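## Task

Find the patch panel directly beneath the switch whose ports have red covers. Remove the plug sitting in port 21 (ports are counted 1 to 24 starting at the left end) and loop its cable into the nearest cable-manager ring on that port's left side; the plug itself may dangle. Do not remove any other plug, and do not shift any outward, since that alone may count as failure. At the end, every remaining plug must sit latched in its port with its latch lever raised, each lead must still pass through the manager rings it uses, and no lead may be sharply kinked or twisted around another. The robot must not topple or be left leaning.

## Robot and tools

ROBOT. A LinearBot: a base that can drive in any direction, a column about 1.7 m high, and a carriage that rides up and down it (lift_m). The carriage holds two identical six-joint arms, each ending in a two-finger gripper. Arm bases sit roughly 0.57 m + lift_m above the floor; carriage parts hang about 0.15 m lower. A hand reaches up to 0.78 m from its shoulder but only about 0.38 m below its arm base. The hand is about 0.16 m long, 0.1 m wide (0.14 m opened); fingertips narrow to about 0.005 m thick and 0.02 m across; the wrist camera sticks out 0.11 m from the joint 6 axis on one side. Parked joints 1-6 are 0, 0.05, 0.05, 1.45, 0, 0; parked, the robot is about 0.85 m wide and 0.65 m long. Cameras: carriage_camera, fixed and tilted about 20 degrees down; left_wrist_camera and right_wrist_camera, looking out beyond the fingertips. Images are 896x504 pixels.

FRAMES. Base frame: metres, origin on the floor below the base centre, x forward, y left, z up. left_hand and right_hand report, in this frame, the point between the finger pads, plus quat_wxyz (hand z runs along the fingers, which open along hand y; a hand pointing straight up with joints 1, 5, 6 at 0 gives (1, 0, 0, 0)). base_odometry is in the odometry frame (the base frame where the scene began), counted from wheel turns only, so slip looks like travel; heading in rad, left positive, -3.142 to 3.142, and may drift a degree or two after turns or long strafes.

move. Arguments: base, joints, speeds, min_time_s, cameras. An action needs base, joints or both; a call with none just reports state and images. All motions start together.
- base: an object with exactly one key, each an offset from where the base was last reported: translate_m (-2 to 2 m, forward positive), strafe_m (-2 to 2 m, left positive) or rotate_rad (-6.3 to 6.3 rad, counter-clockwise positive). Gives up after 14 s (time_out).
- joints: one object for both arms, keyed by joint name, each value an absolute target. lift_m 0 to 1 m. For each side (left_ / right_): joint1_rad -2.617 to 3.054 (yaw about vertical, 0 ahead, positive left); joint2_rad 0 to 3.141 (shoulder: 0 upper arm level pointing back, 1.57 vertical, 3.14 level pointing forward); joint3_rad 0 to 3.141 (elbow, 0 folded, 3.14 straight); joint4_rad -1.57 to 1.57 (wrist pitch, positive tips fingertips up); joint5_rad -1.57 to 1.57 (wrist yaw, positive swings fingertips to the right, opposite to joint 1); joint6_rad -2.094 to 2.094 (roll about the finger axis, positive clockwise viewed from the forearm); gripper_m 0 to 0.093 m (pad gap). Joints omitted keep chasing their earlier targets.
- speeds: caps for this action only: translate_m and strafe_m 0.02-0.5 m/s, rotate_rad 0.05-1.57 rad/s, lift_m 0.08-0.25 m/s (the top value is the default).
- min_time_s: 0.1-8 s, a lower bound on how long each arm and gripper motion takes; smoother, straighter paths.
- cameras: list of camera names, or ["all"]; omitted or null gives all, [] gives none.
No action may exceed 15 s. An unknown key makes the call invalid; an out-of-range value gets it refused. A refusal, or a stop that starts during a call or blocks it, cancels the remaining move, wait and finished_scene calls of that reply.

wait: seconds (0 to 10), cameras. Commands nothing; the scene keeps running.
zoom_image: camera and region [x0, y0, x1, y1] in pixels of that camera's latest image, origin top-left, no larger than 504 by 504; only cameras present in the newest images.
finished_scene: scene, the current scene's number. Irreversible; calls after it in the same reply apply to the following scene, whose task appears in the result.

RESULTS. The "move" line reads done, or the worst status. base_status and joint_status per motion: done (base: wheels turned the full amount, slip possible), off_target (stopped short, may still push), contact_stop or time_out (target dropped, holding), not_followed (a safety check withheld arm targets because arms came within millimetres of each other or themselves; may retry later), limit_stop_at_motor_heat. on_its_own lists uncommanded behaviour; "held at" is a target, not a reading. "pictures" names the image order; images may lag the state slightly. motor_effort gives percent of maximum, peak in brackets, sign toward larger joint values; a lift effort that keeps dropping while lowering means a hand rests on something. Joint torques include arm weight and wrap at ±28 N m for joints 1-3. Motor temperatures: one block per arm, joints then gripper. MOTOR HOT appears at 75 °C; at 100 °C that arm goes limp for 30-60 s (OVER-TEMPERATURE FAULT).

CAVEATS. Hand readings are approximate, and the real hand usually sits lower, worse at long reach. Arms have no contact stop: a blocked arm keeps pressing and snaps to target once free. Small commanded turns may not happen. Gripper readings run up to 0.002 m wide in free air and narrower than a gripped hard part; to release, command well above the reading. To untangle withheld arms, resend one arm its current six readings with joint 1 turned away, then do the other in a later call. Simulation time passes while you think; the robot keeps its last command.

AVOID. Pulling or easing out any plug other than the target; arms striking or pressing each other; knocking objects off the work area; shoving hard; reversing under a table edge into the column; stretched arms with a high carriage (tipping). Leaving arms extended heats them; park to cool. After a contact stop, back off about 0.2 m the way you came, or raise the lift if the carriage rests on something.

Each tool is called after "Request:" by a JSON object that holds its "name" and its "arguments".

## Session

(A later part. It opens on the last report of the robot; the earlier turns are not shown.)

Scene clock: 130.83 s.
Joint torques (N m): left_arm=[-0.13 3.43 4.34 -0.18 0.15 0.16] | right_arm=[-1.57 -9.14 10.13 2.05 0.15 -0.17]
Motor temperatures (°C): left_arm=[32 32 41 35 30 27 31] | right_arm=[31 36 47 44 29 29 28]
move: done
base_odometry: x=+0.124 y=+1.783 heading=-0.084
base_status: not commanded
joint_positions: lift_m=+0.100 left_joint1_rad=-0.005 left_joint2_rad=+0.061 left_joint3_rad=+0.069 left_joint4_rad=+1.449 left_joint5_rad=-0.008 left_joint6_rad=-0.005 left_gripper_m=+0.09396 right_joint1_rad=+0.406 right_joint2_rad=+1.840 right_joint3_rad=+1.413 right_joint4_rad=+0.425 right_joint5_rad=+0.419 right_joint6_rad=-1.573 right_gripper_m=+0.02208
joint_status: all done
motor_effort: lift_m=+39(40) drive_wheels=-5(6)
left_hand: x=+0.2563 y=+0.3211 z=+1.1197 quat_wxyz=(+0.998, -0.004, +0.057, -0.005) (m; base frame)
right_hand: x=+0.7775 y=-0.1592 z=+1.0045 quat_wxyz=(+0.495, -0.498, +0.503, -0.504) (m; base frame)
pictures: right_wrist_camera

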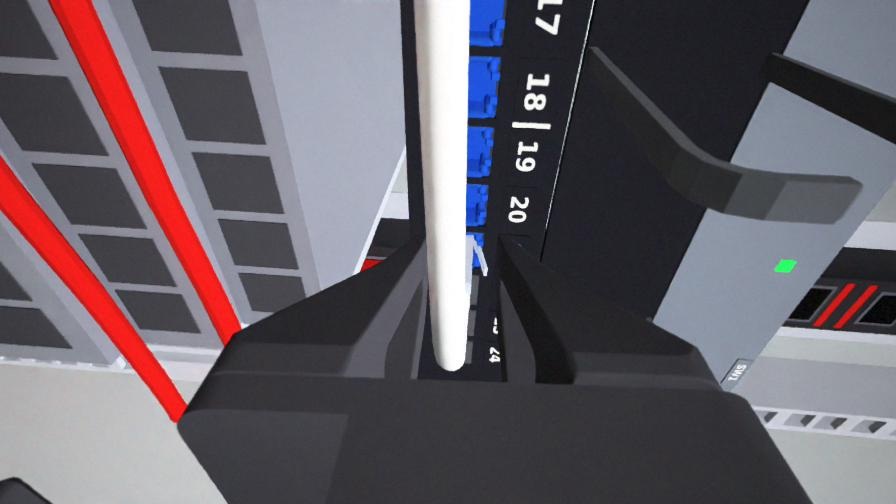

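Request:
{"name": "move", "arguments": {"base": {"strafe_m": -0.004}, "speeds": {"strafe_m": 0.02}, "cameras": ["right_wrist_camera"]}}

Request:
{"name": "zoom_image", "arguments": {"camera": "right_wrist_camera", "region": [370, 170, 570, 380]}}

Scene clock: 132.20 s.
Joint torques (N m): left_arm=[-0.08 3.45 4.27 -0.16 0.16 0.13] | right_arm=[-1.68 -9.16 10.18 2.07 0.33 -0.1]
Motor temperatures (°C): left_arm=[32 32 41 35 30 27 31] | right_arm=[31 36 47 44 29 29 28]
move: done
base_odometry: x=+0.124 y=+1.779 heading=-0.083
base_status: done
joint_positions: lift_m=+0.100 left_joint1_rad=-0.005 left_joint2_rad=+0.061 left_joint3_rad=+0.069 left_joint4_rad=+1.448 left_joint5_rad=-0.008 left_joint6_rad=-0.005 left_gripper_m=+0.09396 right_joint1_rad=+0.408 right_joint2_rad=+1.840 right_joint3_rad=+1.413 right_joint4_rad=+0.423 right_joint5_rad=+0.404 right_joint6_rad=-1.580 right_gripper_m=+0.02208
joint_status: not commanded
motor_effort: lift_m=+40(40) drive_wheels=+4(6)
left_hand: x=+0.2564 y=+0.3210 z=+1.1197 quat_wxyz=(+0.998, -0.004, +0.058, -0.005) (m; base frame)
right_hand: x=+0.7773 y=-0.1558 z=+1.0042 quat_wxyz=(+0.497, -0.504, +0.497, -0.501) (m; base frame)
pictures: right_wrist_camera

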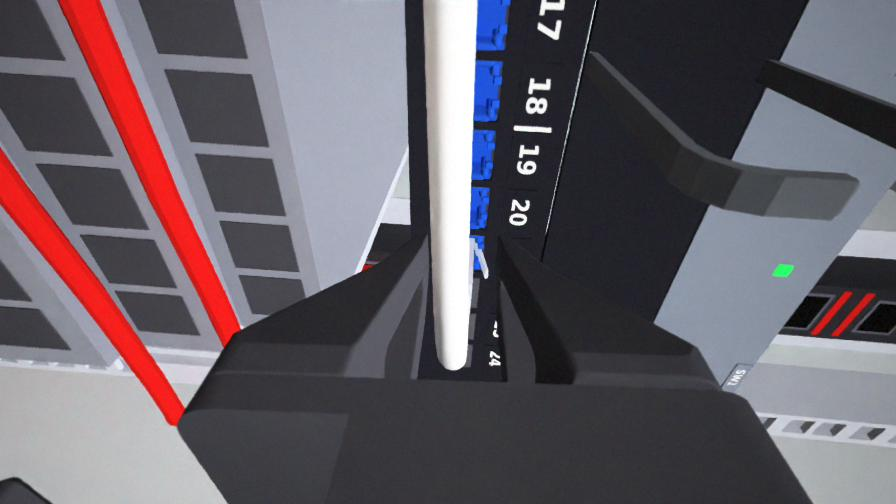

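Scaled by 2.400 from the camera's 896x504 image, which has a finer 1280x720 frame.

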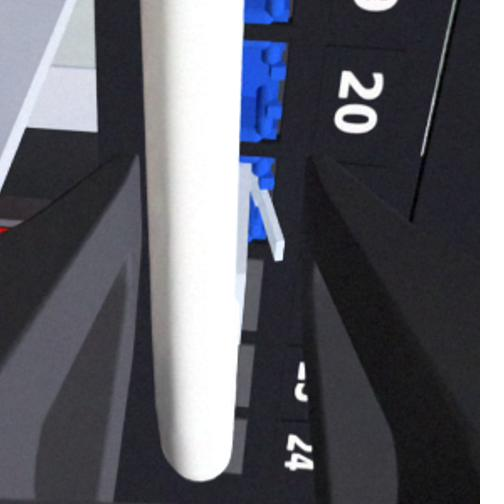

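Request:
{"name": "move", "arguments": {"joints": {"right_joint1_rad": 0.409, "right_joint2_rad": 1.840, "right_joint3_rad": 1.421, "right_joint4_rad": 0.41, "right_joint5_rad": 0.432, "right_joint6_rad": -1.583, "right_gripper_m": 0.026}, "min_time_s": 1.0, "cameras": ["right_wrist_camera"]}}

Request:
{"name": "zoom_image", "arguments": {"camera": "right_wrist_camera", "region": [370, 170, 570, 380]}}

Scene clock: 134.40 s.
Joint torques (N m): left_arm=[-0.25 3.55 4.33 -0.12 0.16 0.11] | right_arm=[0.16 -10.73 8.79 2.14 0.26 -0.11]
Motor temperatures (°C): left_arm=[32 32 41 35 30 27 31] | right_arm=[31 36 47 44 29 29 28]
move: done
base_odometry: x=+0.124 y=+1.779 heading=-0.083
base_status: not commanded
joint_positions: lift_m=+0.100 left_joint1_rad=-0.005 left_joint2_rad=+0.061 left_joint3_rad=+0.069 left_joint4_rad=+1.448 left_joint5_rad=-0.008 left_joint6_rad=-0.005 left_gripper_m=+0.09396 right_joint1_rad=+0.410 right_joint2_rad=+1.840 right_joint3_rad=+1.413 right_joint4_rad=+0.418 right_joint5_rad=+0.408 right_joint6_rad=-1.580 right_gripper_m=+0.02591
joint_status: all done
motor_effort: lift_m=+40(40) drive_wheels=+4(5)
left_hand: x=+0.2564 y=+0.3210 z=+1.1197 quat_wxyz=(+0.998, -0.004, +0.058, -0.005) (m; base frame)
right_hand: x=+0.7770 y=-0.1554 z=+1.0031 quat_wxyz=(+0.495, -0.506, +0.498, -0.501) (m; base frame)
pictures: right_wrist_camera

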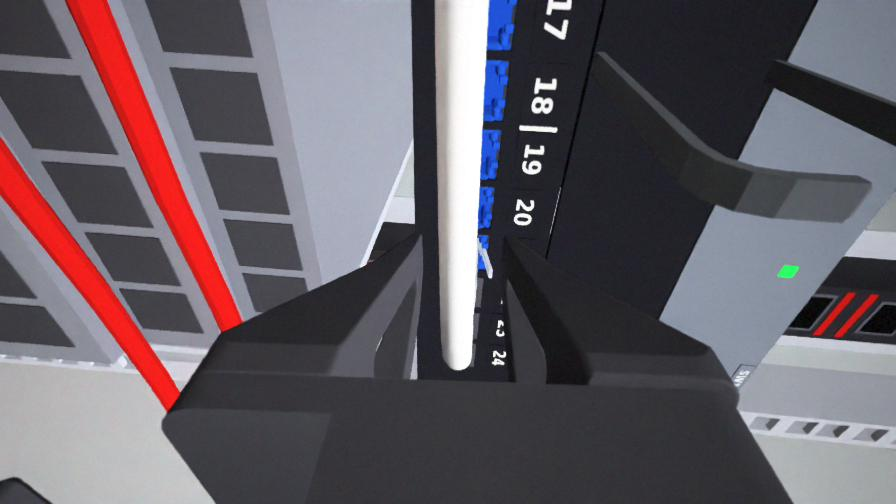

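Scaled by 2.400 from the camera's 896x504 image, which has a finer 1280x720 frame.

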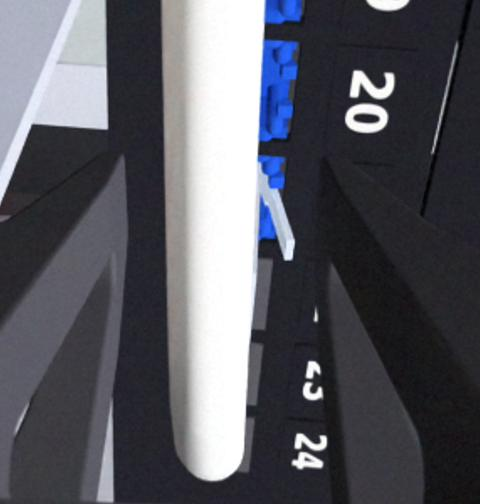

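Request:
{"name": "move", "arguments": {"base": {"translate_m": -0.006}, "speeds": {"translate_m": 0.02}, "cameras": ["right_wrist_camera"]}}

Request:
{"name": "zoom_image", "arguments": {"camera": "right_wrist_camera", "region": [370, 170, 570, 380]}}

Scene clock: 135.43 s.
Joint torques (N m): left_arm=[-0.1 3.51 4.57 -0.16 0.16 0.12] | right_arm=[0.1 -10.61 8.88 2.16 0.13 -0.11]
Motor temperatures (°C): left_arm=[32 32 41 35 30 27 31] | right_arm=[31 37 47 44 29 29 28]
move: done
base_odometry: x=+0.118 y=+1.780 heading=-0.083
base_status: done
joint_positions: lift_m=+0.100 left_joint1_rad=-0.005 left_joint2_rad=+0.061 left_joint3_rad=+0.069 left_joint4_rad=+1.449 left_joint5_rad=-0.008 left_joint6_rad=-0.005 left_gripper_m=+0.09396 right_joint1_rad=+0.410 right_joint2_rad=+1.840 right_joint3_rad=+1.413 right_joint4_rad=+0.416 right_joint5_rad=+0.422 right_joint6_rad=-1.580 right_gripper_m=+0.02592
joint_status: not commanded
motor_effort: lift_m=+40(40) drive_wheels=+3(13)
left_hand: x=+0.2561 y=+0.3210 z=+1.1197 quat_wxyz=(+0.998, -0.004, +0.057, -0.005) (m; base frame)
right_hand: x=+0.7770 y=-0.1579 z=+1.0027 quat_wxyz=(+0.491, -0.503, +0.502, -0.504) (m; base frame)
pictures: right_wrist_camera

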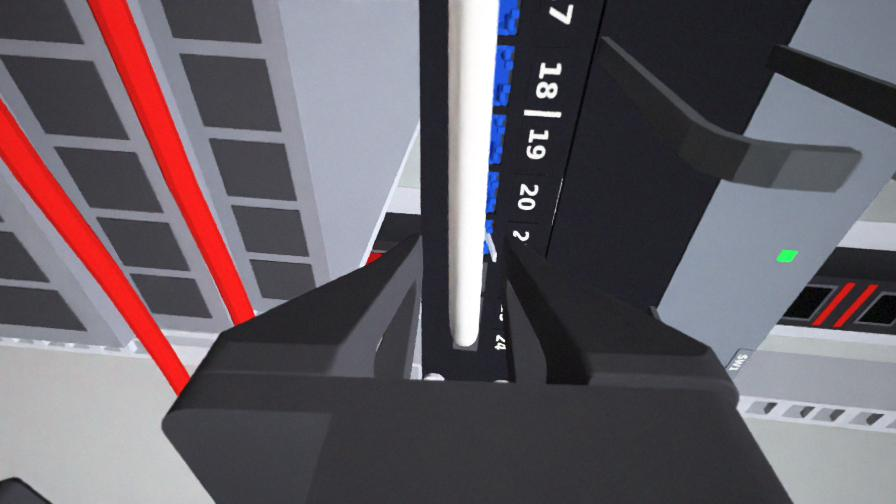

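Scaled by 2.400 from the camera's 896x504 image, which has a finer 1280x720 frame.

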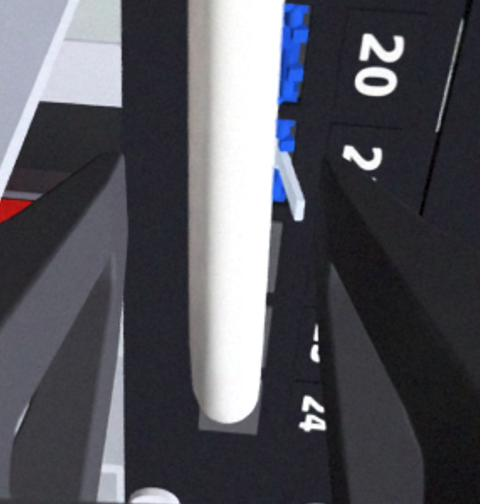

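Request:
{"name": "move", "arguments": {"joints": {"right_joint1_rad": 0.405, "right_joint2_rad": 1.870, "right_joint3_rad": 1.461, "right_joint4_rad": 0.40, "right_joint5_rad": 0.432, "right_joint6_rad": -1.583, "right_gripper_m": 0.024}, "min_time_s": 1.5, "cameras": ["right_wrist_camera"]}}

Request:
{"name": "zoom_image", "arguments": {"camera": "right_wrist_camera", "region": [370, 170, 570, 380]}}

Scene clock: 138.53 s.
Joint torques (N m): left_arm=[-0.2 3.47 4.36 -0.16 0.18 0.14] | right_arm=[-0.25 -9.13 10.28 2.03 0.11 -0.1]
Motor temperatures (°C): left_arm=[32 32 41 35 30 27 31] | right_arm=[31 37 47 44 29 29 28]
move: done
base_odometry: x=+0.118 y=+1.780 heading=-0.083
base_status: not commanded
joint_positions: lift_m=+0.100 left_joint1_rad=-0.005 left_joint2_rad=+0.061 left_joint3_rad=+0.069 left_joint4_rad=+1.449 left_joint5_rad=-0.008 left_joint6_rad=-0.005 left_gripper_m=+0.09396 right_joint1_rad=+0.410 right_joint2_rad=+1.852 right_joint3_rad=+1.436 right_joint4_rad=+0.416 right_joint5_rad=+0.423 right_joint6_rad=-1.580 right_gripper_m=+0.02408
joint_status: all done
motor_effort: lift_m=+39(40) drive_wheels=+3(4)
left_hand: x=+0.2561 y=+0.3210 z=+1.1197 quat_wxyz=(+0.998, -0.004, +0.057, -0.005) (m; base frame)
right_hand: x=+0.7802 y=-0.1566 z=+1.0069 quat_wxyz=(+0.494, -0.499, +0.501, -0.506) (m; base frame)
pictures: right_wrist_camera

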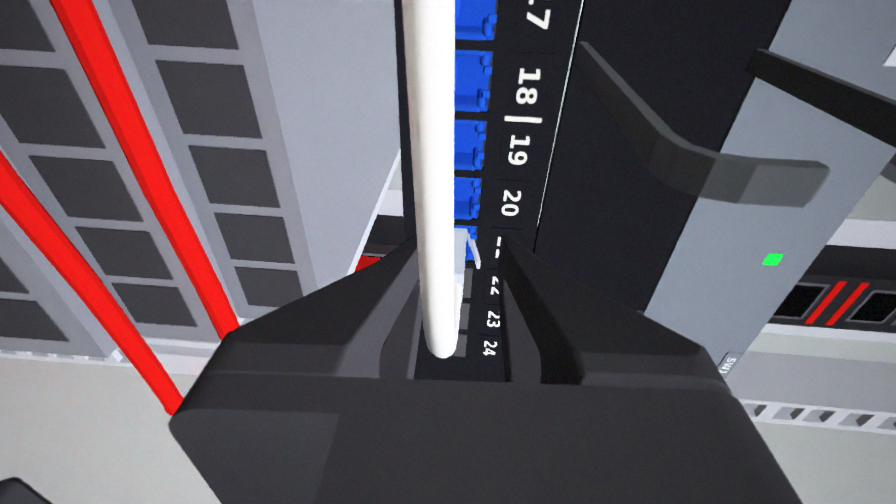

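Scaled by 2.400 from the camera's 896x504 image, which has a finer 1280x720 frame.

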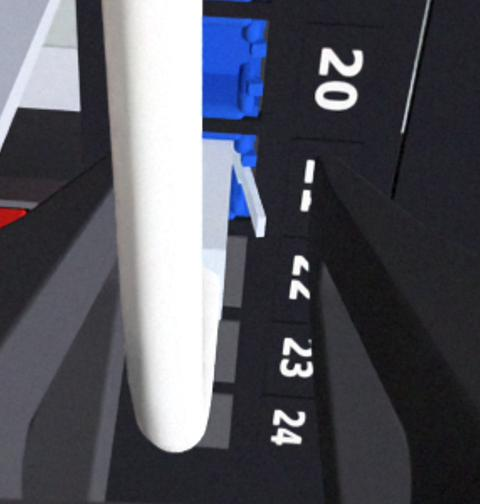

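Request:
{"name": "move", "arguments": {"joints": {"right_gripper_m": 0.014}, "min_time_s": 1.0, "cameras": ["right_wrist_camera"]}}

Request:
{"name": "zoom_image", "arguments": {"camera": "right_wrist_camera", "region": [370, 170, 570, 380]}}

Scene clock: 140.40 s.
Joint torques (N m): left_arm=[0.06 3.45 4.33 -0.16 0.15 0.1] | right_arm=[-0.21 -9.14 10.28 2.03 0.11 -0.11]
Motor temperatures (°C): left_arm=[32 32 41 35 30 27 31] | right_arm=[31 37 48 45 29 29 28]
move: done
base_odometry: x=+0.118 y=+1.780 heading=-0.083
base_status: not commanded
joint_positions: lift_m=+0.100 left_joint1_rad=-0.005 left_joint2_rad=+0.061 left_joint3_rad=+0.069 left_joint4_rad=+1.449 left_joint5_rad=-0.008 left_joint6_rad=-0.005 left_gripper_m=+0.09396 right_joint1_rad=+0.410 right_joint2_rad=+1.852 right_joint3_rad=+1.436 right_joint4_rad=+0.416 right_joint5_rad=+0.423 right_joint6_rad=-1.580 right_gripper_m=+0.01408
joint_status: all done
motor_effort: lift_m=+40(40) drive_wheels=+1(4)
left_hand: x=+0.2561 y=+0.3210 z=+1.1197 quat_wxyz=(+0.998, -0.004, +0.057, -0.005) (m; base frame)
right_hand: x=+0.7802 y=-0.1566 z=+1.0069 quat_wxyz=(+0.494, -0.499, +0.501, -0.506) (m; base frame)
pictures: right_wrist_camera

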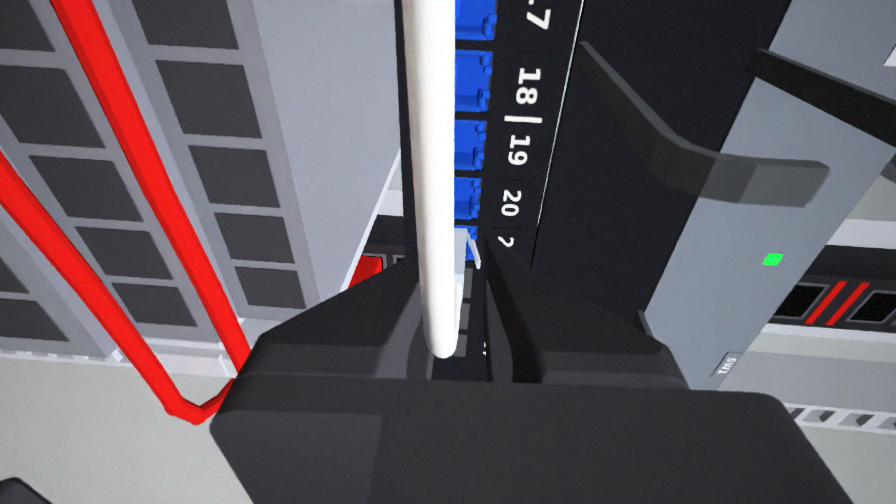

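Scaled by 2.400 from the camera's 896x504 image, which has a finer 1280x720 frame.

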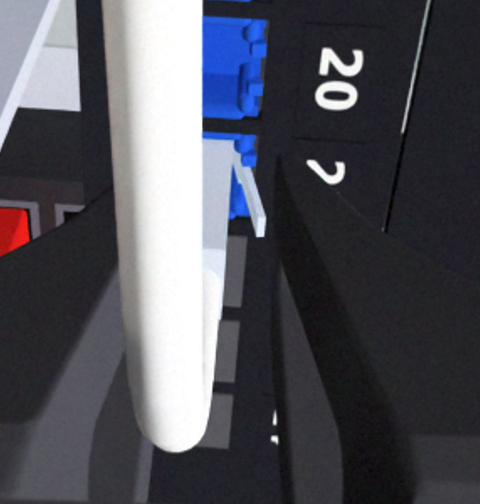

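Request:
{"name": "move", "arguments": {"joints": {"right_gripper_m": 0.010}, "min_time_s": 1.0, "cameras": ["right_wrist_camera"]}}

Request:
{"name": "zoom_image", "arguments": {"camera": "right_wrist_camera", "region": [370, 170, 570, 380]}}

Scene clock: 142.03 s.
Joint torques (N m): left_arm=[-0.08 3.44 4.4 -0.17 0.14 0.12] | right_arm=[-0.21 -9.14 10.25 2.1 0.11 -0.11]
Motor temperatures (°C): left_arm=[32 32 41 35 30 27 31] | right_arm=[31 37 48 44 29 29 28]
move: done
base_odometry: x=+0.118 y=+1.780 heading=-0.083
base_status: not commanded
joint_positions: lift_m=+0.100 left_joint1_rad=-0.005 left_joint2_rad=+0.061 left_joint3_rad=+0.069 left_joint4_rad=+1.449 left_joint5_rad=-0.008 left_joint6_rad=-0.005 left_gripper_m=+0.09396 right_joint1_rad=+0.410 right_joint2_rad=+1.852 right_joint3_rad=+1.436 right_joint4_rad=+0.412 right_joint5_rad=+0.423 right_joint6_rad=-1.580 right_gripper_m=+0.01009
joint_status: all done
motor_effort: lift_m=+39(40) drive_wheels=+4(4)
left_hand: x=+0.2561 y=+0.3210 z=+1.1197 quat_wxyz=(+0.998, -0.004, +0.057, -0.005) (m; base frame)
right_hand: x=+0.7802 y=-0.1567 z=+1.0058 quat_wxyz=(+0.493, -0.500, +0.502, -0.505) (m; base frame)
pictures: right_wrist_camera

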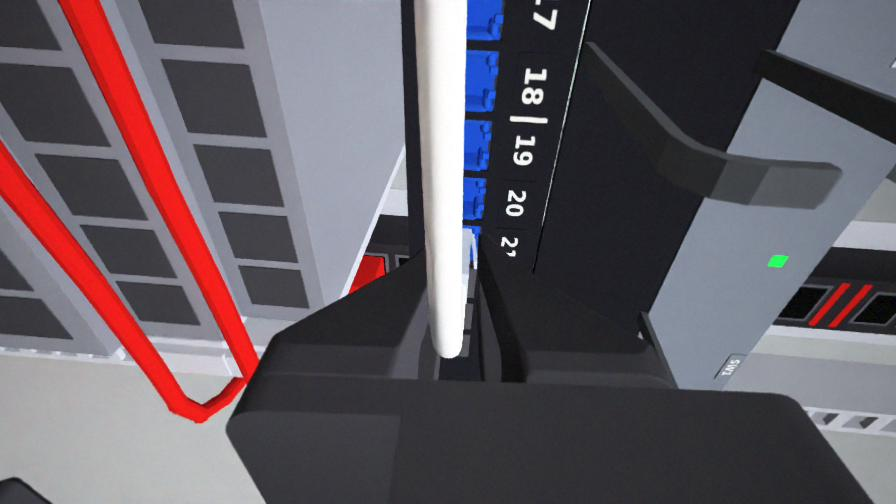

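Scaled by 2.400 from the camera's 896x504 image, which has a finer 1280x720 frame.

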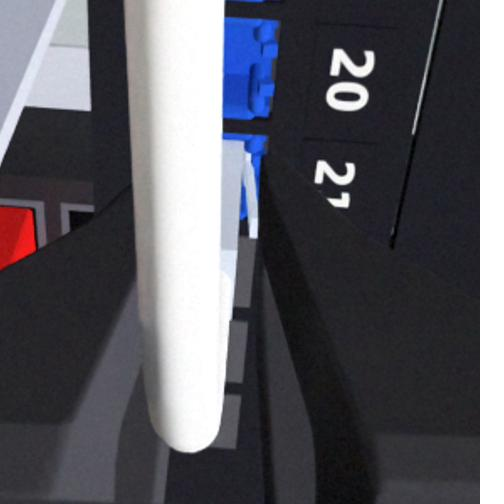

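Request:
{"name": "move", "arguments": {"joints": {"right_gripper_m": 0.0075}, "min_time_s": 1.0, "cameras": ["right_wrist_camera"]}}

Request:
{"name": "zoom_image", "arguments": {"camera": "right_wrist_camera", "region": [370, 170, 570, 380]}}

Scene clock: 143.63 s.
Joint torques (N m): left_arm=[-0.03 3.37 4.41 -0.16 0.17 0.12] | right_arm=[-0.24 -9.16 10.29 2.13 0.11 -0.11]
Motor temperatures (°C): left_arm=[32 32 41 35 30 27 31] | right_arm=[31 37 48 44 29 29 28]
move: done
base_odometry: x=+0.118 y=+1.780 heading=-0.083
base_status: not commanded
joint_positions: lift_m=+0.100 left_joint1_rad=-0.005 left_joint2_rad=+0.061 left_joint3_rad=+0.069 left_joint4_rad=+1.449 left_joint5_rad=-0.008 left_joint6_rad=-0.005 left_gripper_m=+0.09396 right_joint1_rad=+0.410 right_joint2_rad=+1.852 right_joint3_rad=+1.436 right_joint4_rad=+0.409 right_joint5_rad=+0.424 right_joint6_rad=-1.580 right_gripper_m=+0.00773
joint_status: all done
motor_effort: lift_m=+39(40) drive_wheels=+2(4)
left_hand: x=+0.2561 y=+0.3210 z=+1.1197 quat_wxyz=(+0.998, -0.004, +0.057, -0.005) (m; base frame)
right_hand: x=+0.7802 y=-0.1567 z=+1.0052 quat_wxyz=(+0.492, -0.501, +0.502, -0.505) (m; base frame)
pictures: right_wrist_camera

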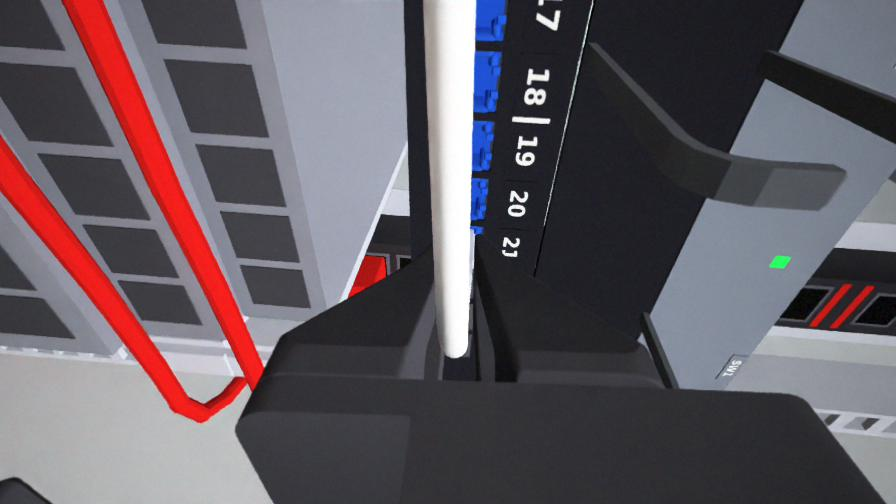

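Scaled by 2.400 from the camera's 896x504 image, which has a finer 1280x720 frame.

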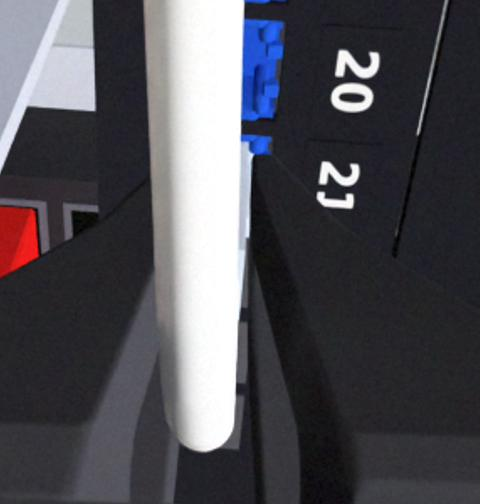

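Request:
{"name": "move", "arguments": {"joints": {"right_gripper_m": 0.0045}, "min_time_s": 0.8, "cameras": ["right_wrist_camera"]}}

Request:
{"name": "zoom_image", "arguments": {"camera": "right_wrist_camera", "region": [370, 170, 570, 380]}}

Scene clock: 144.97 s.
Joint torques (N m): left_arm=[-0.08 3.45 4.51 -0.18 0.16 0.11] | right_arm=[-0.24 -9.14 10.26 2.13 0.1 -0.11]
Motor temperatures (°C): left_arm=[32 32 41 35 30 27 31] | right_arm=[31 38 48 44 29 29 28]
move: done
base_odometry: x=+0.118 y=+1.780 heading=-0.083
base_status: not commanded
joint_positions: lift_m=+0.100 left_joint1_rad=-0.005 left_joint2_rad=+0.061 left_joint3_rad=+0.069 left_joint4_rad=+1.449 left_joint5_rad=-0.008 left_joint6_rad=-0.005 left_gripper_m=+0.09396 right_joint1_rad=+0.410 right_joint2_rad=+1.852 right_joint3_rad=+1.436 right_joint4_rad=+0.409 right_joint5_rad=+0.425 right_joint6_rad=-1.580 right_gripper_m=+0.00553
joint_status: all done
motor_effort: lift_m=+39(40) drive_wheels=+3(4)
left_hand: x=+0.2561 y=+0.3210 z=+1.1197 quat_wxyz=(+0.998, -0.004, +0.057, -0.005) (m; base frame)
right_hand: x=+0.7802 y=-0.1569 z=+1.0052 quat_wxyz=(+0.491, -0.501, +0.503, -0.505) (m; base frame)
pictures: right_wrist_camera

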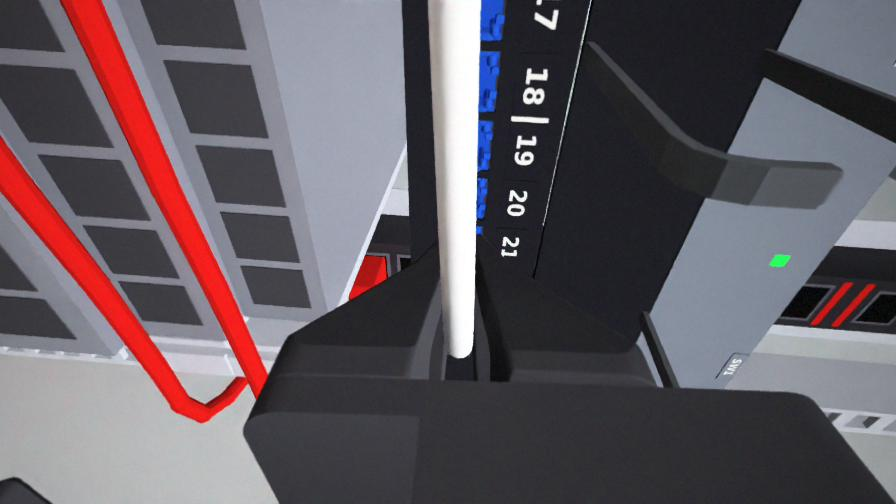

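Scaled by 2.400 from the camera's 896x504 image, which has a finer 1280x720 frame.

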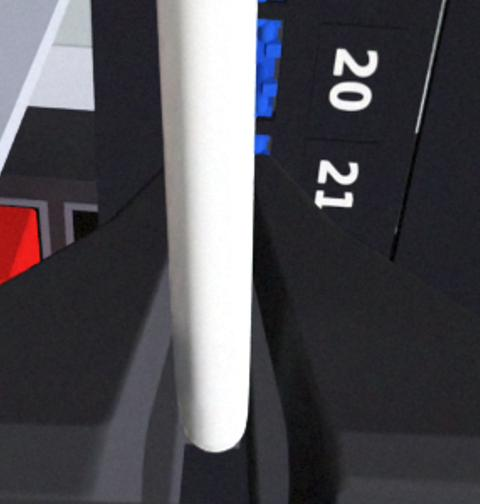

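Request:
{"name": "move", "arguments": {"base": {"translate_m": -0.012}, "speeds": {"translate_m": 0.02}, "cameras": ["right_wrist_camera"]}}

Request:
{"name": "zoom_image", "arguments": {"camera": "right_wrist_camera", "region": [370, 170, 570, 380]}}

Scene clock: 146.63 s.
Joint torques (N m): left_arm=[-0.01 3.56 4.26 -0.18 0.18 0.13] | right_arm=[0.06 -10.43 9.32 2.06 0.1 -0.11]
Motor temperatures (°C): left_arm=[32 32 41 35 30 27 31] | right_arm=[31 38 48 44 29 29 28]
move: done
base_odometry: x=+0.106 y=+1.781 heading=-0.083
base_status: done
joint_positions: lift_m=+0.100 left_joint1_rad=-0.005 left_joint2_rad=+0.061 left_joint3_rad=+0.069 left_joint4_rad=+1.449 left_joint5_rad=-0.008 left_joint6_rad=-0.005 left_gripper_m=+0.09396 right_joint1_rad=+0.406 right_joint2_rad=+1.864 right_joint3_rad=+1.447 right_joint4_rad=+0.415 right_joint5_rad=+0.424 right_joint6_rad=-1.580 right_gripper_m=+0.00551
joint_status: not commanded
motor_effort: lift_m=+40(40) drive_wheels=+2(11)
left_hand: x=+0.2562 y=+0.3210 z=+1.1197 quat_wxyz=(+0.998, -0.004, +0.057, -0.005) (m; base frame)
right_hand: x=+0.7835 y=-0.1575 z=+1.0052 quat_wxyz=(+0.493, -0.498, +0.503, -0.506) (m; base frame)
pictures: right_wrist_camera

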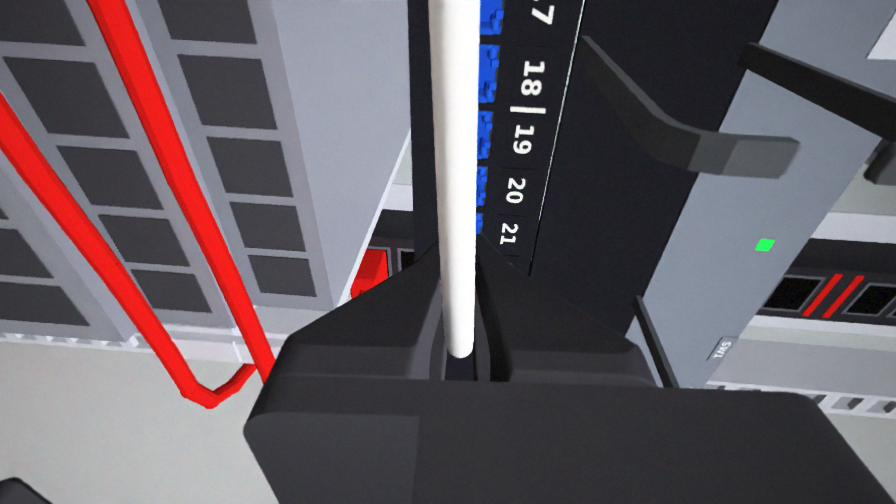

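Scaled by 2.400 from the camera's 896x504 image, which has a finer 1280x720 frame.

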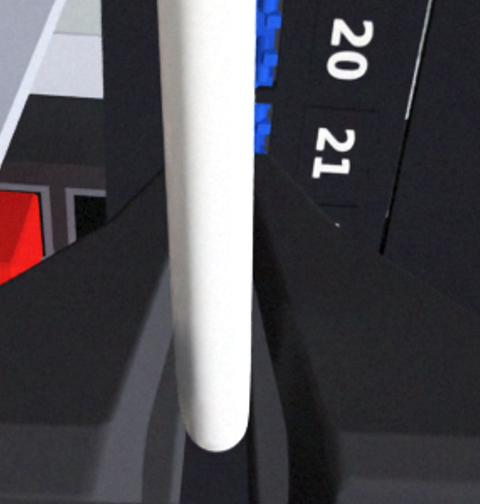

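Request:
{"name": "move", "arguments": {"base": {"translate_m": -0.02}, "speeds": {"translate_m": 0.02}, "cameras": ["right_wrist_camera", "carriage_camera"]}}

Request:
{"name": "zoom_image", "arguments": {"camera": "right_wrist_camera", "region": [370, 140, 570, 380]}}

Scene clock: 148.17 s.
Joint torques (N m): left_arm=[-0.1 3.66 4.44 -0.15 0.13 0.16] | right_arm=[0.1 -10.37 9.29 2.15 0.1 -0.11]
Motor temperatures (°C): left_arm=[32 32 41 34 30 27 31] | right_arm=[31 38 48 44 29 29 28]
move: done
base_odometry: x=+0.087 y=+1.782 heading=-0.082
base_status: done
joint_positions: lift_m=+0.100 left_joint1_rad=-0.005 left_joint2_rad=+0.061 left_joint3_rad=+0.069 left_joint4_rad=+1.450 left_joint5_rad=-0.008 left_joint6_rad=-0.005 left_gripper_m=+0.09396 right_joint1_rad=+0.406 right_joint2_rad=+1.864 right_joint3_rad=+1.447 right_joint4_rad=+0.407 right_joint5_rad=+0.425 right_joint6_rad=-1.580 right_gripper_m=+0.00551
joint_status: not commanded
motor_effort: lift_m=+39(40) drive_wheels=+0(7)
left_hand: x=+0.2560 y=+0.3210 z=+1.1197 quat_wxyz=(+0.998, -0.004, +0.057, -0.005) (m; base frame)
right_hand: x=+0.7835 y=-0.1576 z=+1.0034 quat_wxyz=(+0.490, -0.501, +0.504, -0.505) (m; base frame)
pictures: carriage_camera, right_wrist_camera

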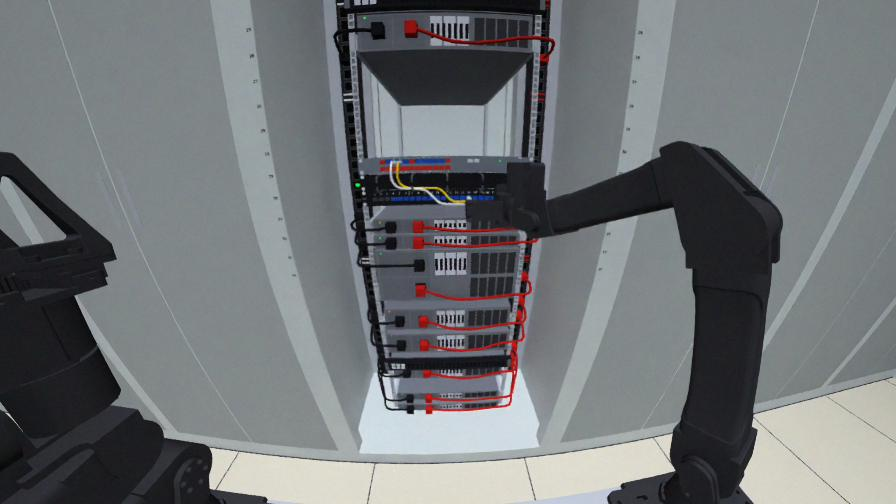

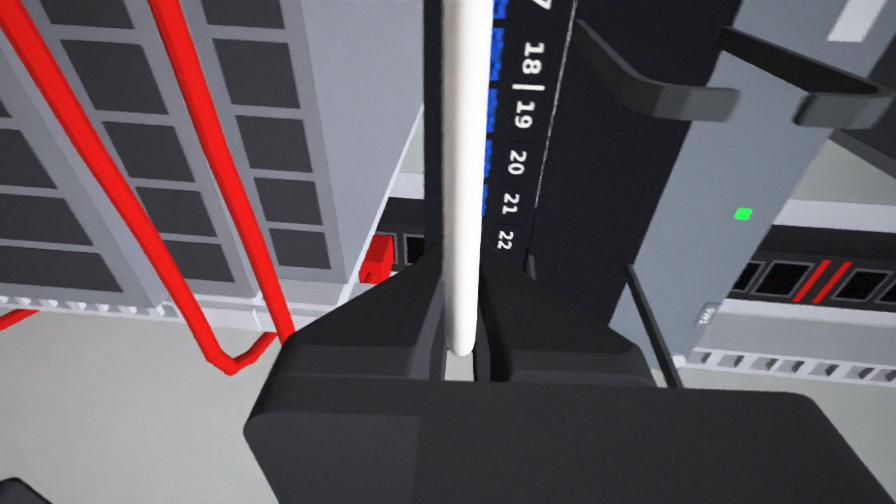

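Scaled by 2.100 from the camera's 896x504 image, which has a finer 1280x720 frame.

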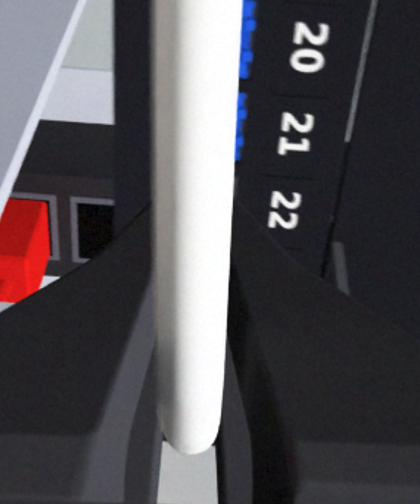

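Request:
{"name": "move", "arguments": {"joints": {"left_joint1_rad": -0.925, "left_joint2_rad": 1.535, "left_joint3_rad": 1.97, "left_joint4_rad": -0.43, "left_joint5_rad": -0.401, "left_joint6_rad": 0.0, "left_gripper_m": 0.03}, "min_time_s": 3.0}}

Scene clock: 152.33 s.
Joint torques (N m): left_arm=[-1.01 -6.64 9.94 2.15 -0.09 0.12] | right_arm=[0.12 -10.4 9.32 2.16 0.1 -0.11]
Motor temperatures (°C): left_arm=[32 32 41 35 30 27 31] | right_arm=[31 39 48 44 29 29 28]
move: done
base_odometry: x=+0.087 y=+1.782 heading=-0.082
base_status: not commanded
joint_positions: lift_m=+0.100 left_joint1_rad=-0.920 left_joint2_rad=+1.521 left_joint3_rad=+1.940 left_joint4_rad=-0.414 left_joint5_rad=-0.390 left_joint6_rad=-0.005 left_gripper_m=+0.03007 right_joint1_rad=+0.406 right_joint2_rad=+1.864 right_joint3_rad=+1.447 right_joint4_rad=+0.406 right_joint5_rad=+0.425 right_joint6_rad=-1.580 right_gripper_m=+0.00551
joint_status: all done
motor_effort: lift_m=+39(40) drive_wheels=+2(2)
left_hand: x=+0.5451 y=+0.0097 z=+1.2168 quat_wxyz=(+0.683, +0.183, +0.681, -0.188) (m; base frame)
right_hand: x=+0.7835 y=-0.1576 z=+1.0030 quat_wxyz=(+0.489, -0.501, +0.504, -0.505) (m; base frame)
pictures: carriage_camera, left_wrist_camera, right_wrist_camera

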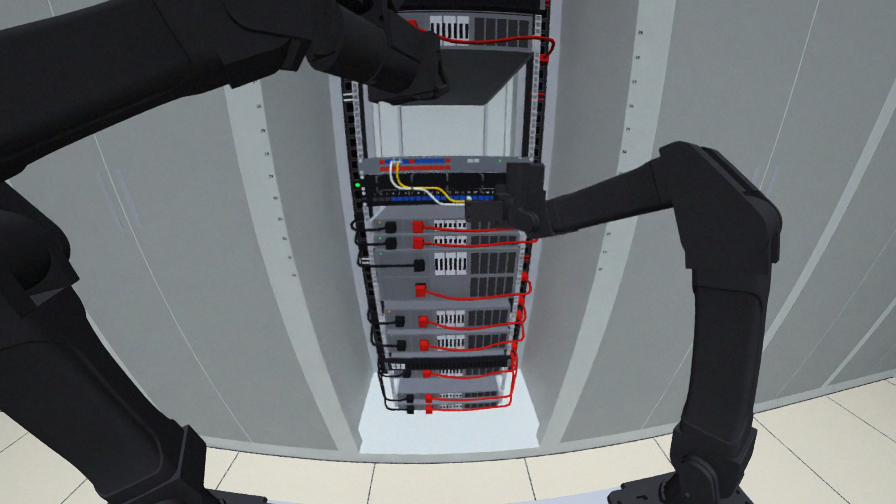

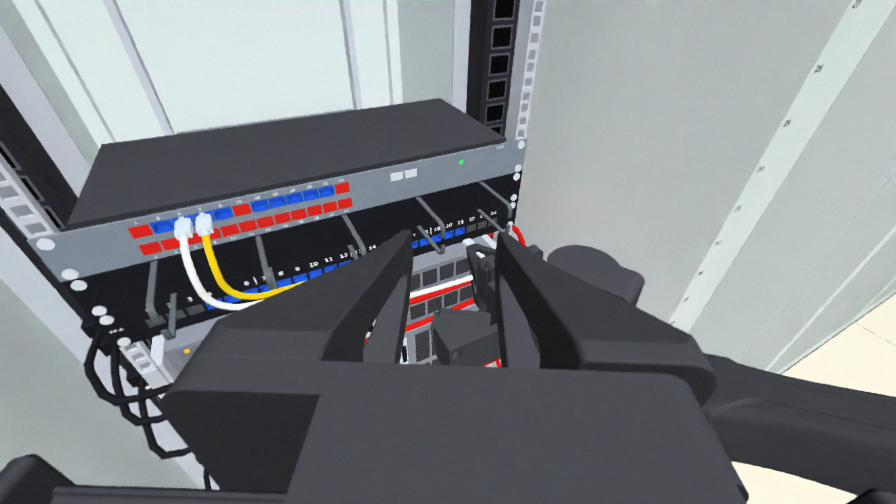

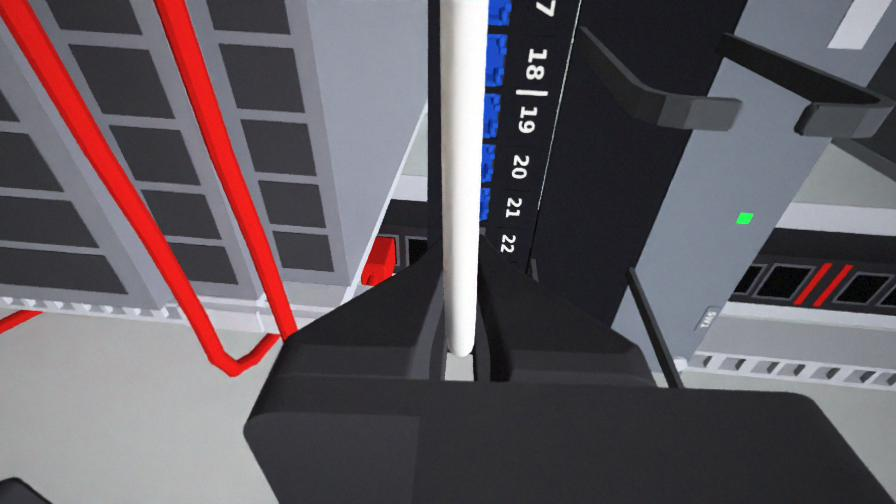

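I'll check the current state and views first.

Request:
{"name": "move", "arguments": {"cameras": ["all"]}}

Scene clock: 153.93 s.
Joint torques (N m): left_arm=[-0.95 -6.58 9.95 2.13 -0.09 0.11] | right_arm=[0.09 -10.39 9.31 2.17 0.1 -0.11]
Motor temperatures (°C): left_arm=[32 32 42 35 30 27 31] | right_arm=[31 40 48 44 29 29 28]
base_odometry: x=+0.087 y=+1.782 heading=-0.082
base_status: not commanded
joint_positions: lift_m=+0.100 left_joint1_rad=-0.920 left_joint2_rad=+1.521 left_joint3_rad=+1.940 left_joint4_rad=-0.415 left_joint5_rad=-0.391 left_joint6_rad=-0.005 left_gripper_m=+0.03007 right_joint1_rad=+0.406 right_joint2_rad=+1.864 right_joint3_rad=+1.447 right_joint4_rad=+0.406 right_joint5_rad=+0.425 right_joint6_rad=-1.580 right_gripper_m=+0.00551
joint_status: all done
motor_effort: lift_m=+39(40) drive_wheels=+0(2)
left_hand: x=+0.5452 y=+0.0098 z=+1.2165 quat_wxyz=(+0.683, +0.183, +0.682, -0.188) (m; base frame)
right_hand: x=+0.7835 y=-0.1576 z=+1.0030 quat_wxyz=(+0.489, -0.501, +0.504, -0.505) (m; base frame)
pictures: carriage_camera, left_wrist_camera, right_wrist_camera

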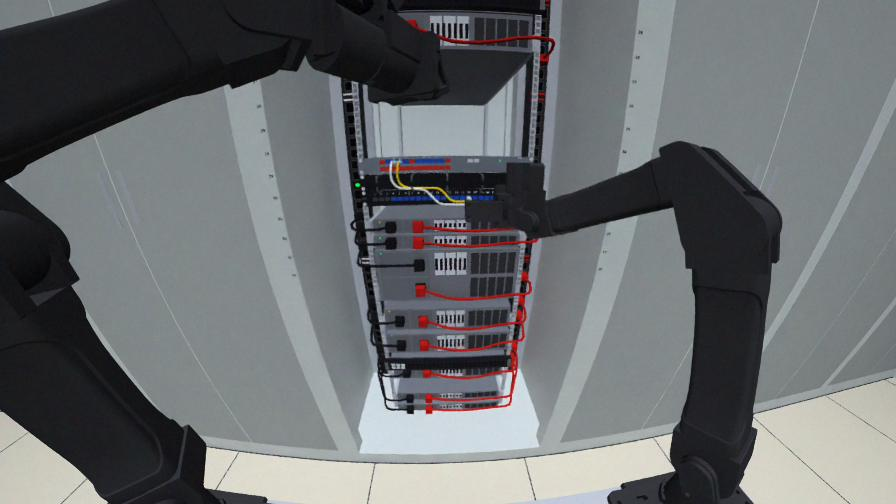

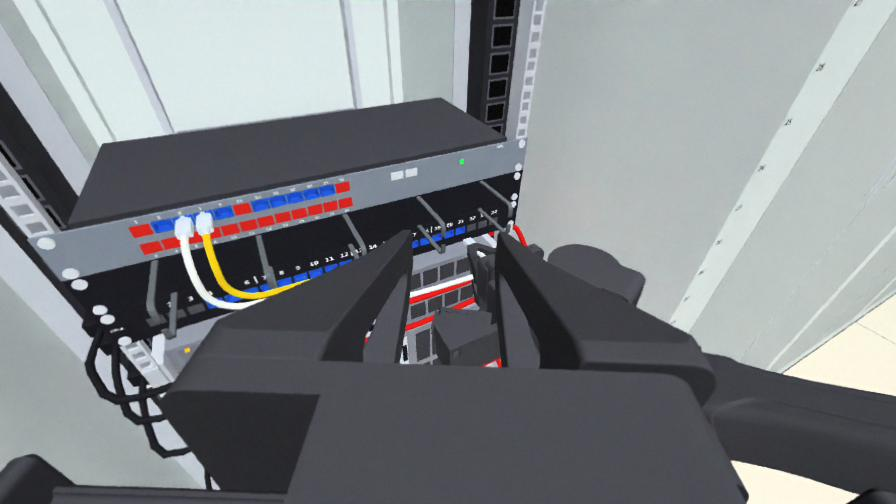

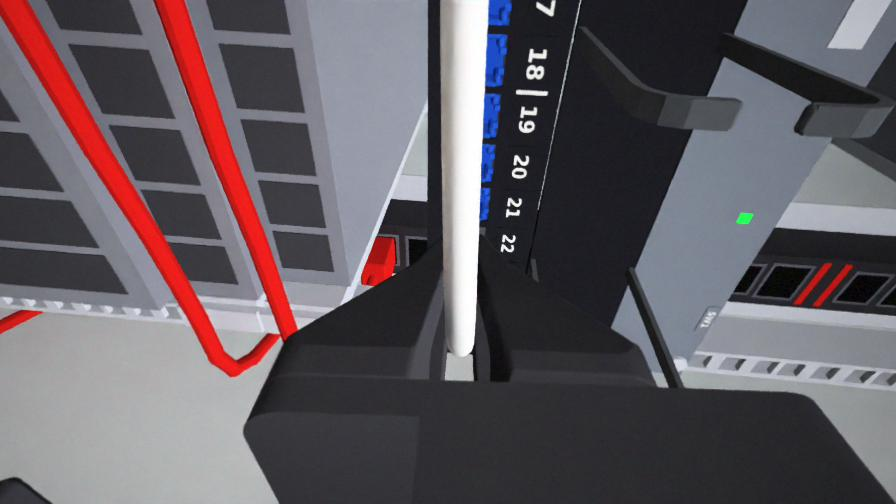

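Request:
{"name": "zoom_image", "arguments": {"camera": "right_wrist_camera", "region": [320, 0, 640, 400]}}

Request:
{"name": "zoom_image", "arguments": {"camera": "left_wrist_camera", "region": [340, 160, 620, 400]}}

Request:
{"name": "zoom_image", "arguments": {"camera": "carriage_camera", "region": [350, 140, 570, 260]}}

Scaled by 1.260 from the camera's 896x504 image, which has a finer 1280x720 frame.

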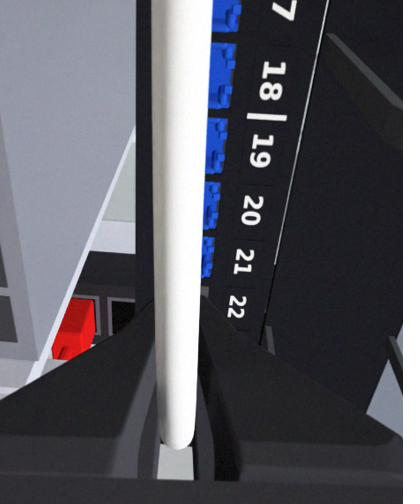

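Scaled by 1.800 from the camera's 896x504 image, which has a finer 1280x720 frame.

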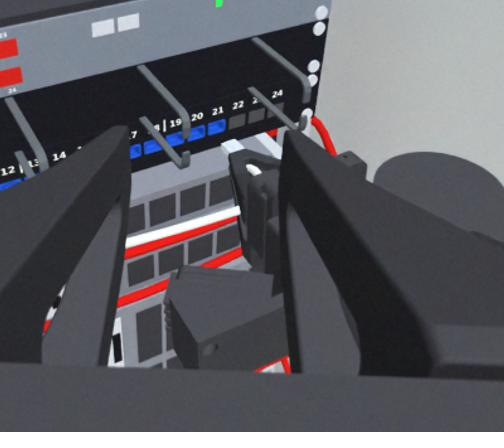

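Scaled by 2.291 from the camera's 896x504 image, which has a finer 1280x720 frame.

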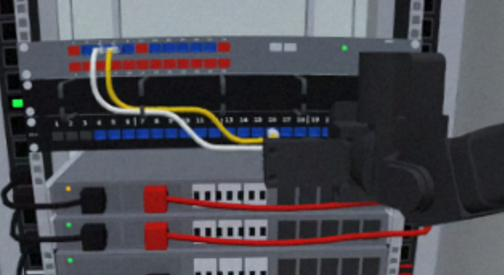

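Request:
{"name": "move", "arguments": {"joints": {"left_joint4_rad": -0.68, "left_gripper_m": 0.085}, "min_time_s": 1.0, "cameras": ["left_wrist_camera"]}}

Request:
{"name": "zoom_image", "arguments": {"camera": "left_wrist_camera", "region": [300, 60, 660, 300]}}

Scene clock: 167.90 s.
Joint torques (N m): left_arm=[-1.13 -6.43 9.84 2.18 -0.11 0.09] | right_arm=[0.1 -10.4 9.32 2.17 0.1 -0.11]
Motor temperatures (°C): left_arm=[32 32 45 38 30 27 31] | right_arm=[31 42 48 45 29 29 29]
move: done
base_odometry: x=+0.087 y=+1.782 heading=-0.082
base_status: not commanded
joint_positions: lift_m=+0.100 left_joint1_rad=-0.920 left_joint2_rad=+1.521 left_joint3_rad=+1.940 left_joint4_rad=-0.664 left_joint5_rad=-0.391 left_joint6_rad=-0.005 left_gripper_m=+0.08493 right_joint1_rad=+0.406 right_joint2_rad=+1.864 right_joint3_rad=+1.447 right_joint4_rad=+0.406 right_joint5_rad=+0.425 right_joint6_rad=-1.580 right_gripper_m=+0.00551
joint_status: all done
motor_effort: lift_m=+39(40) drive_wheels=+0(2)
left_hand: x=+0.5410 y=+0.0153 z=+1.1592 quat_wxyz=(+0.609, +0.234, +0.746, -0.133) (m; base frame)
right_hand: x=+0.7835 y=-0.1576 z=+1.0030 quat_wxyz=(+0.489, -0.501, +0.504, -0.505) (m; base frame)
pictures: left_wrist_camera

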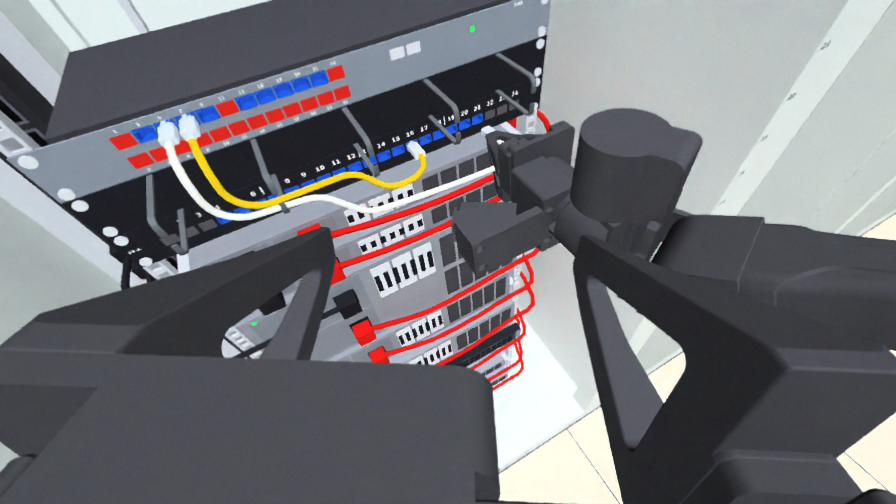

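Scaled by 1.400 from the camera's 896x504 image, which has a finer 1280x720 frame.

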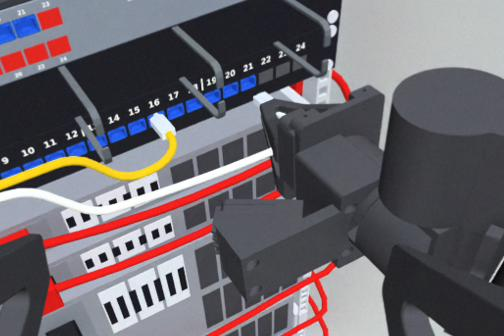

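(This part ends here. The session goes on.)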